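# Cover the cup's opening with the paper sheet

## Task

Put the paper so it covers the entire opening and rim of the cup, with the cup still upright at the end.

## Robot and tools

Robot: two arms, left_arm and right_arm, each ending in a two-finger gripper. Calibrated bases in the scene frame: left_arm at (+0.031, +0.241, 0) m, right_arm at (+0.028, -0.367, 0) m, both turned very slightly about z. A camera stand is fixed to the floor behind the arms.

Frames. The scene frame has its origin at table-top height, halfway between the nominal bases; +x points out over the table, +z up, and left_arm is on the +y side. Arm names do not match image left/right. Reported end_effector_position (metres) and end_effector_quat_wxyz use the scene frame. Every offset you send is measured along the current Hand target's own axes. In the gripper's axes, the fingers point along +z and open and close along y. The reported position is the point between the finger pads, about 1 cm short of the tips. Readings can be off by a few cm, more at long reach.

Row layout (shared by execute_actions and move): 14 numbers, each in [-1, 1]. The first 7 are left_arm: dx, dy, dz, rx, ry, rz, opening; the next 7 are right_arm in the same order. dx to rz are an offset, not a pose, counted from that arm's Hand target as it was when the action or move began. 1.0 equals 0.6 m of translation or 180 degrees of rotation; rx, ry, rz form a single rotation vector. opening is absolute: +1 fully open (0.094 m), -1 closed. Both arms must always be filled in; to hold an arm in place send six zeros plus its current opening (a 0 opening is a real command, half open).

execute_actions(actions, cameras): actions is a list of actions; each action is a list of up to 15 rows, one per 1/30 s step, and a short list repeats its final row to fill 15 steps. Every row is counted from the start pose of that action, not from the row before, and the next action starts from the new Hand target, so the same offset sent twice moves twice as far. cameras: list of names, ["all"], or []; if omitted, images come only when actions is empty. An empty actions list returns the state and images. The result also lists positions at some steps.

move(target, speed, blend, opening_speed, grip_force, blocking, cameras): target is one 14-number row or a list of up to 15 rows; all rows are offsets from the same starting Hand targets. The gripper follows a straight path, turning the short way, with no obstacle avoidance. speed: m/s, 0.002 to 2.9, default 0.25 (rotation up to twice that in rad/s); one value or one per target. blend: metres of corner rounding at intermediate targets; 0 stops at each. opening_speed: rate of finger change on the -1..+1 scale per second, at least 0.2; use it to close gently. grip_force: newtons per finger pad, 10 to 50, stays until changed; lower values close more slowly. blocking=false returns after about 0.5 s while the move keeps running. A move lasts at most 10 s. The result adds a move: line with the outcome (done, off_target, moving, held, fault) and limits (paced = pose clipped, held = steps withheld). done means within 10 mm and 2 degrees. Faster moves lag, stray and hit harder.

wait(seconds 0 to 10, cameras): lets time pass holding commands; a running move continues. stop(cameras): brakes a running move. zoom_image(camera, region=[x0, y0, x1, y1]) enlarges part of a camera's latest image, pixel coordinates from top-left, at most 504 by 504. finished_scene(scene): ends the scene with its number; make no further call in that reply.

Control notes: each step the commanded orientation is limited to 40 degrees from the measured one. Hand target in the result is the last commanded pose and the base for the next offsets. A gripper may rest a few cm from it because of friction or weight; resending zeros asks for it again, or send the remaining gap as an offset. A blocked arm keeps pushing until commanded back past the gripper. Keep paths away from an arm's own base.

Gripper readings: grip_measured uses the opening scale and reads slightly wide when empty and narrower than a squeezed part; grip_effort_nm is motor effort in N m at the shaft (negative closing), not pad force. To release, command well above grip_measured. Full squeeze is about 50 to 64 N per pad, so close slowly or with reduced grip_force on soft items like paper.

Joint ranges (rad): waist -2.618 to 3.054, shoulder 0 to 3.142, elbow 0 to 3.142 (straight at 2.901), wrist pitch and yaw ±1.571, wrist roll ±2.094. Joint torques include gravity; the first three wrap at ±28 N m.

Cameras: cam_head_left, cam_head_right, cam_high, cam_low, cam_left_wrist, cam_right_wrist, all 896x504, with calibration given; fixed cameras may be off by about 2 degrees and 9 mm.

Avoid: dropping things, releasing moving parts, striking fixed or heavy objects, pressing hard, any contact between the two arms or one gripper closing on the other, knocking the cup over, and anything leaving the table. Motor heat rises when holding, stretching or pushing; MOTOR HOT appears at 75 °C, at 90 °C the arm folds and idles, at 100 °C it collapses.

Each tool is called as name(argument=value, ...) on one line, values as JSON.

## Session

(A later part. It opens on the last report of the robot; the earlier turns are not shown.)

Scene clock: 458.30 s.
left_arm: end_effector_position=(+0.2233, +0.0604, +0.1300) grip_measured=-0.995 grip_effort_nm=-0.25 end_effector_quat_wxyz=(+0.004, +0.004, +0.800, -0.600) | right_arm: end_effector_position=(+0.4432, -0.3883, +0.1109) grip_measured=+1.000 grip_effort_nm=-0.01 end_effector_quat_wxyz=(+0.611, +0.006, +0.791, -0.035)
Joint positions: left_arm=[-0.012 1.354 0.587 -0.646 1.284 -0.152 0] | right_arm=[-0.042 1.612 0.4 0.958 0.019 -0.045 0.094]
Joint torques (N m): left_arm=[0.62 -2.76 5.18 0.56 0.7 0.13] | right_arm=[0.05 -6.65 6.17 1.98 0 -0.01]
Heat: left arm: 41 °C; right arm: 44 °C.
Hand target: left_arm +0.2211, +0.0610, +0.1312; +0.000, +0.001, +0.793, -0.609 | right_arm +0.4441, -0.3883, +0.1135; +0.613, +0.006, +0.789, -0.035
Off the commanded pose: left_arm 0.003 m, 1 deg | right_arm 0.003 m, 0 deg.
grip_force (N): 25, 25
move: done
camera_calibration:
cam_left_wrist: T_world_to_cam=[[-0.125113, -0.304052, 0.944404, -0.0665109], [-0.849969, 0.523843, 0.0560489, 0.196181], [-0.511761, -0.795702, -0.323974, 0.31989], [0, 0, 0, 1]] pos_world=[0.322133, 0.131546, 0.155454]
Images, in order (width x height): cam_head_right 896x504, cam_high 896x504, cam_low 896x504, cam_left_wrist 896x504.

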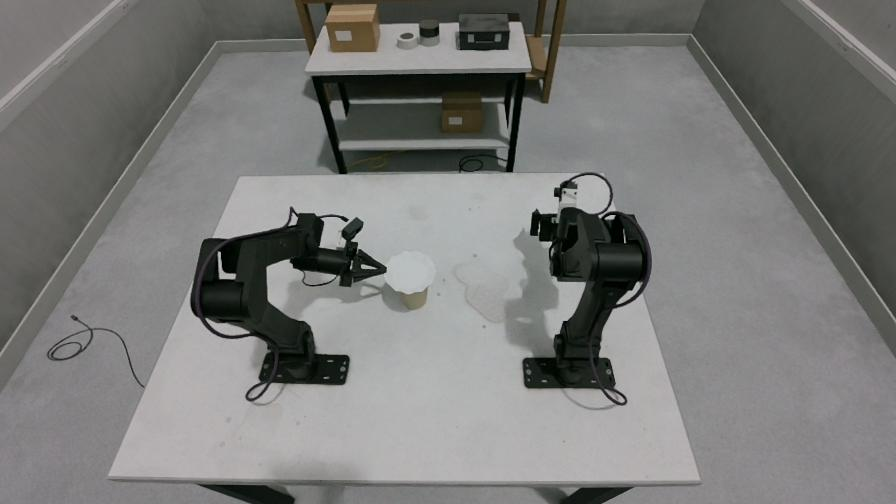

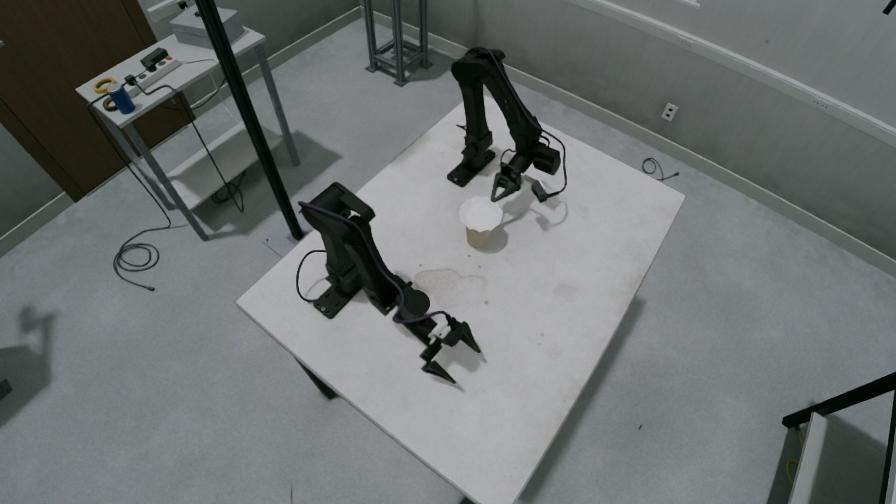

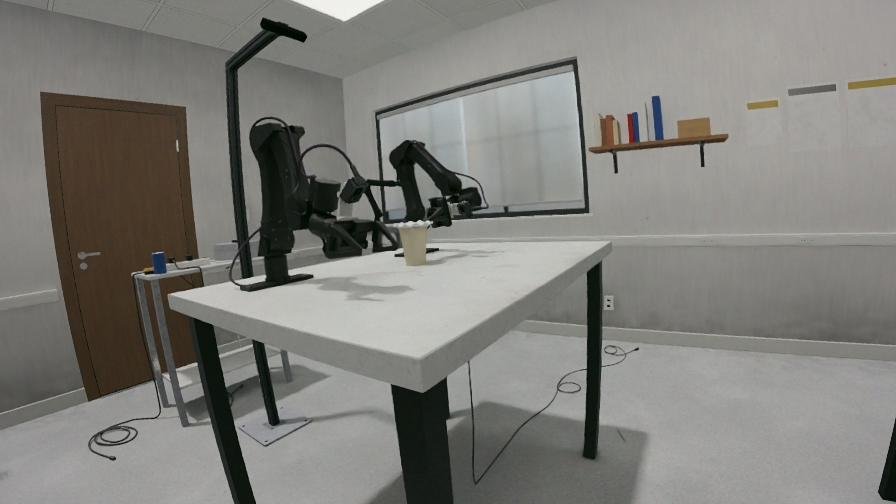

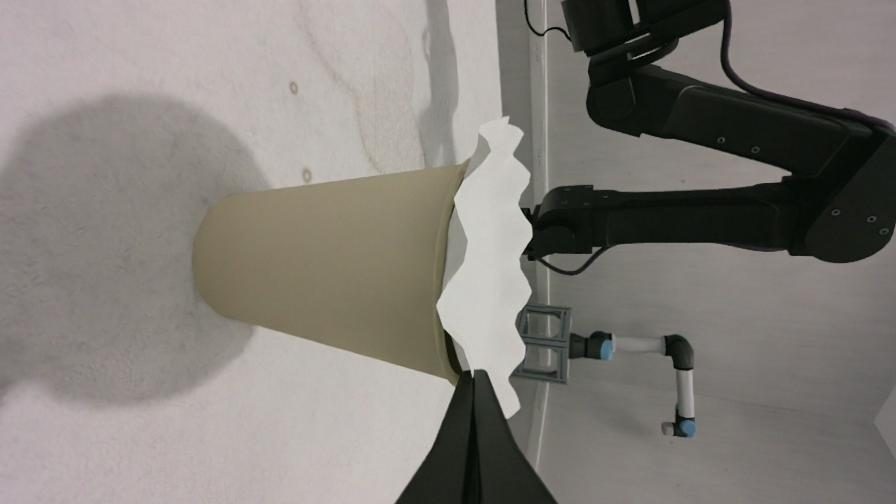

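move(target=[0, 0.01, -0.0002, 0, 0, 0, -1, 0, 0, 0, 0, 0, 0, 1], speed=0.03, cameras=["cam_left_wrist", "cam_low"])

zoom_image(camera="cam_low", region=[360, 180, 470, 270])

zoom_image(camera="cam_left_wrist", region=[350, 200, 650, 450])

Scene clock: 475.10 s.
left_arm: end_effector_position=(+0.2249, +0.0621, +0.1256) grip_measured=-0.995 grip_effort_nm=-0.25 end_effector_quat_wxyz=(+0.007, +0.006, +0.800, -0.600) | right_arm: end_effector_position=(+0.4432, -0.3883, +0.1109) grip_measured=+1.000 grip_effort_nm=0.00 end_effector_quat_wxyz=(+0.611, +0.006, +0.791, -0.035)
Joint positions: left_arm=[-0.003 1.379 0.587 -0.649 1.285 -0.117 0] | right_arm=[-0.042 1.612 0.4 0.958 0.019 -0.045 0.094]
Joint torques (N m): left_arm=[0.58 -2.84 4.48 0.54 0.7 0.14] | right_arm=[0.06 -6.65 6.19 1.98 -0.01 -0.02]
Heat: left arm: 41 °C; right arm: 44 °C.
Hand target: left_arm +0.2211, +0.0627, +0.1254; +0.000, +0.001, +0.793, -0.609 | right_arm +0.4441, -0.3883, +0.1135; +0.613, +0.006, +0.789, -0.035
Off the commanded pose: left_arm 0.004 m, 2 deg | right_arm 0.003 m, 0 deg.
grip_force (N): 25, 25
move: done
camera_calibration:
cam_left_wrist: T_world_to_cam=[[-0.131206, -0.304053, 0.943577, -0.0601597], [-0.849883, 0.524513, 0.0508383, 0.19743], [-0.510376, -0.795259, -0.327229, 0.320641], [0, 0, 0, 1]] pos_world=[0.323547, 0.133147, 0.151651]
Images, in order (width x height): cam_low 896x504, cam_left_wrist 896x504.

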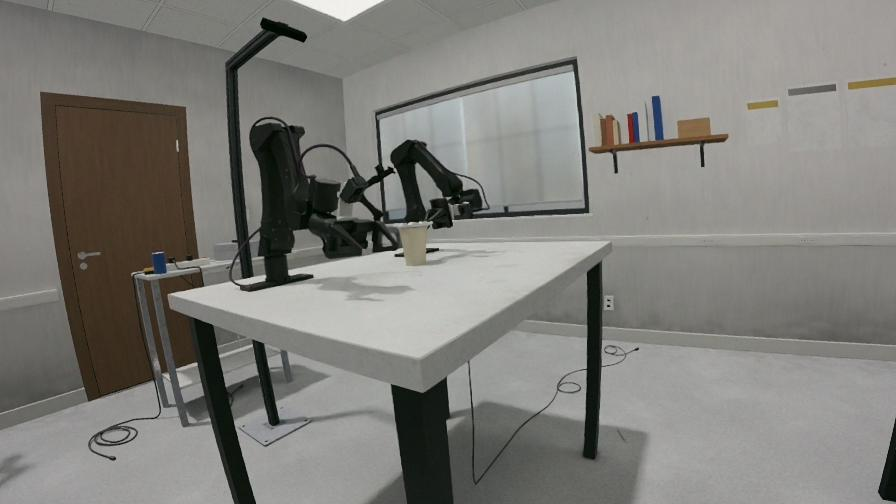

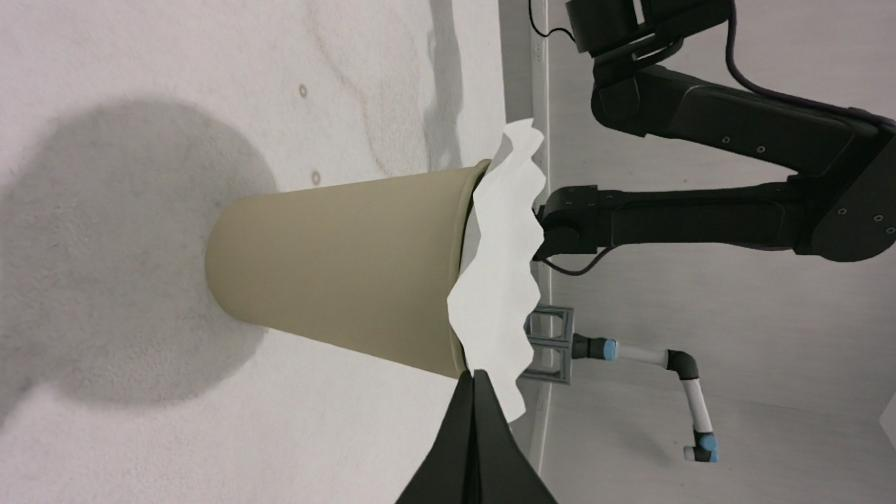

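Scaled by 4.582 from the camera's 896x504 image, which has a finer 1280x720 frame.

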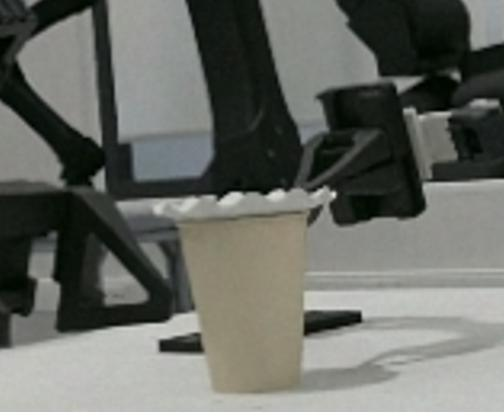

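Scaled by 1.680 from the camera's 896x504 image, which has a finer 1280x720 frame.

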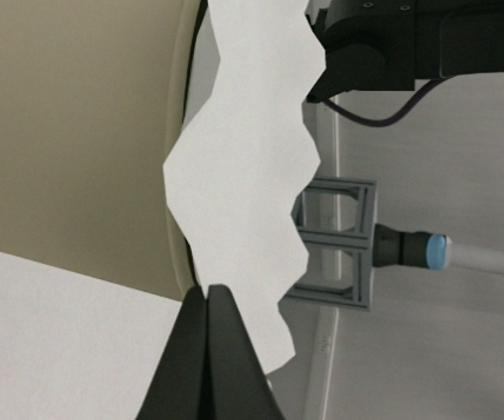

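move(target=[[0, 0, 0, 0, 0, 0, -0.65, 0, 0, 0, 0, 0, 0, 1], [0, 0.022, -0.0805, 0, 0, 0, -0.65, 0, 0, 0, 0, 0, 0, 1]], speed=0.06, opening_speed=0.6, cameras=["cam_left_wrist", "cam_low", "cam_head_right", "cam_high"])

zoom_image(camera="cam_low", region=[360, 180, 470, 270])

zoom_image(camera="cam_head_right", region=[320, 180, 520, 330])

zoom_image(camera="cam_high", region=[420, 140, 570, 280])

Scene clock: 486.30 s.
left_arm: end_effector_position=(+0.2141, +0.1104, +0.1221) grip_measured=-0.652 grip_effort_nm=0.15 end_effector_quat_wxyz=(-0.011, -0.003, +0.794, -0.607) | right_arm: end_effector_position=(+0.4432, -0.3883, +0.1109) grip_measured=+1.000 grip_effort_nm=-0.01 end_effector_quat_wxyz=(+0.611, +0.006, +0.791, -0.035)
Joint positions: left_arm=[0.256 1.655 0.729 -1.364 1.216 0.728 0.016] | right_arm=[-0.042 1.612 0.4 0.958 0.019 -0.045 0.094]
Joint torques (N m): left_arm=[0.58 -3.66 6.26 -0.73 0.43 0.1] | right_arm=[0.05 -6.65 6.19 1.98 -0.01 -0.02]
Heat: left arm: 40 °C; right arm: 44 °C.
Hand target: left_arm +0.2211, +0.1128, +0.1250; +0.000, +0.001, +0.793, -0.609 | right_arm +0.4441, -0.3883, +0.1135; +0.613, +0.006, +0.789, -0.035
Off the commanded pose: left_arm 0.008 m, 1 deg | right_arm 0.003 m, 0 deg.
grip_force (N): 25, 25
move: done
camera_calibration:
cam_left_wrist: T_world_to_cam=[[-0.0956041, -0.286228, 0.95338, -0.0543167], [-0.843389, 0.532022, 0.0751515, 0.157877], [-0.52873, -0.796885, -0.292265, 0.352189], [0, 0, 0, 1]] pos_world=[0.314171, 0.181113, 0.142852]
Images, in order (width x height): cam_head_right 896x504, cam_high 896x504, cam_low 896x504, cam_left_wrist 896x504.

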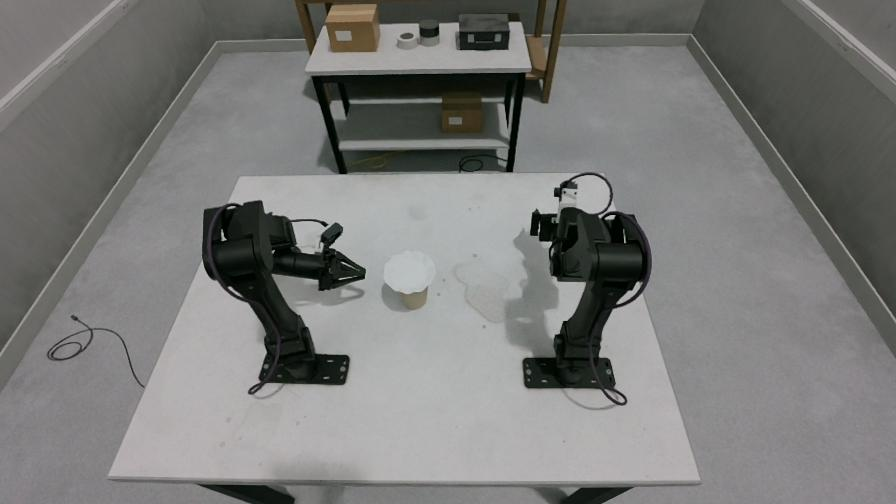

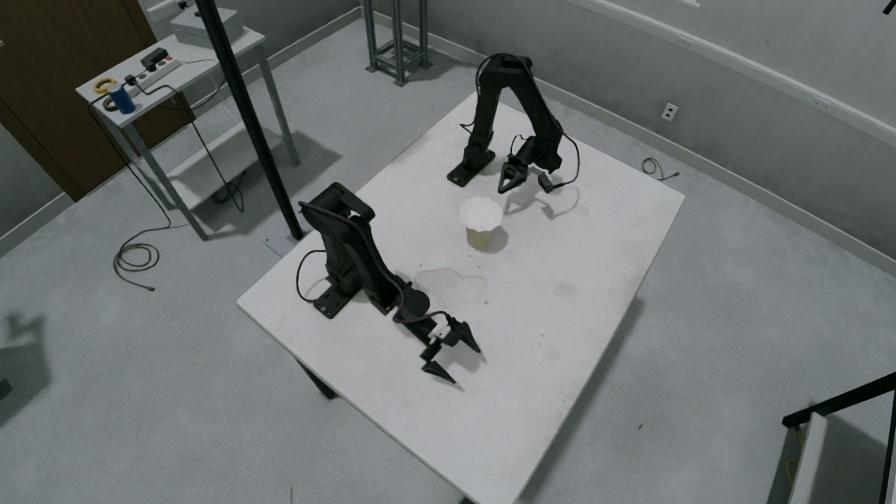

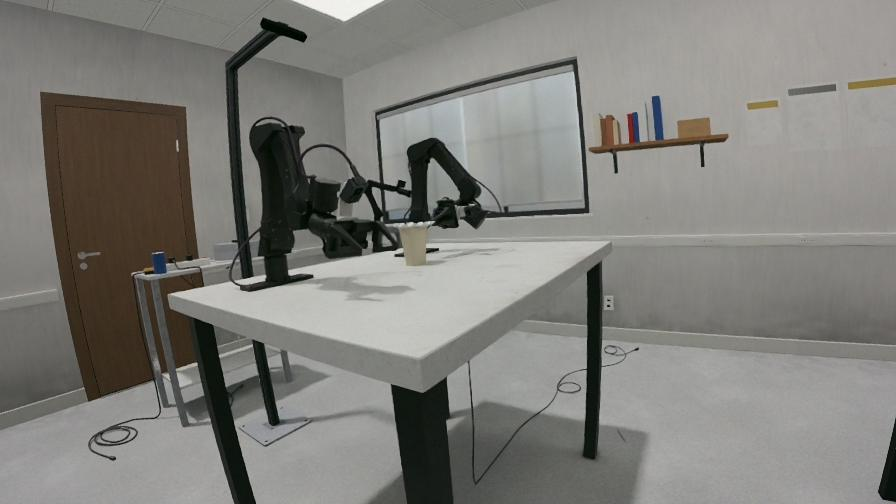

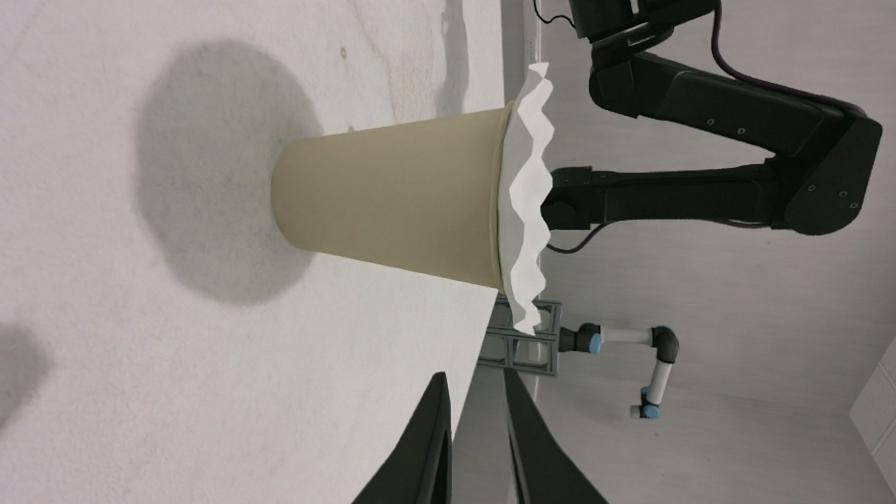

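Scaled by 4.582 from the camera's 896x504 image, which has a finer 1280x720 frame.

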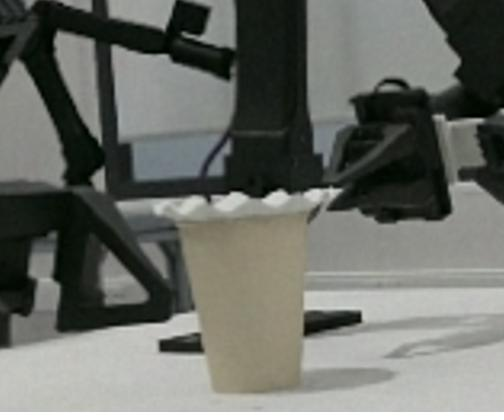

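Scaled by 2.520 from the camera's 896x504 image, which has a finer 1280x720 frame.

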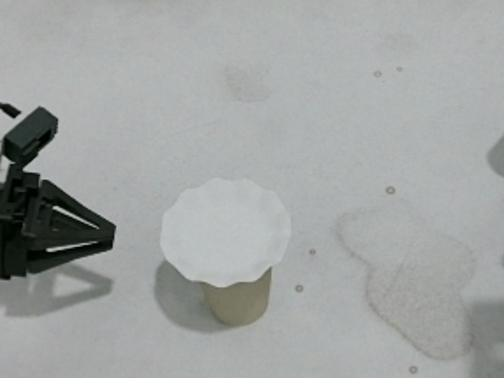

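Scaled by 3.360 from the camera's 896x504 image, which has a finer 1280x720 frame.

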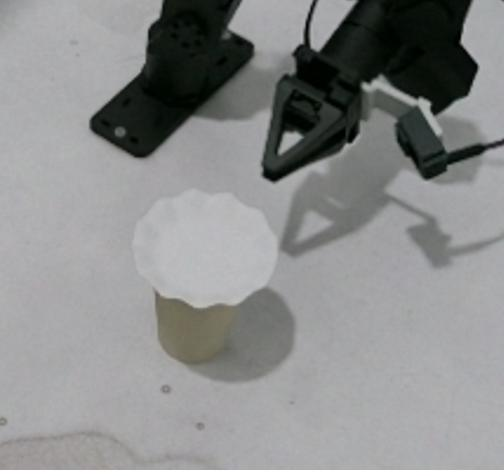

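finished_scene(scene=1)

The scene is finished: the task was done.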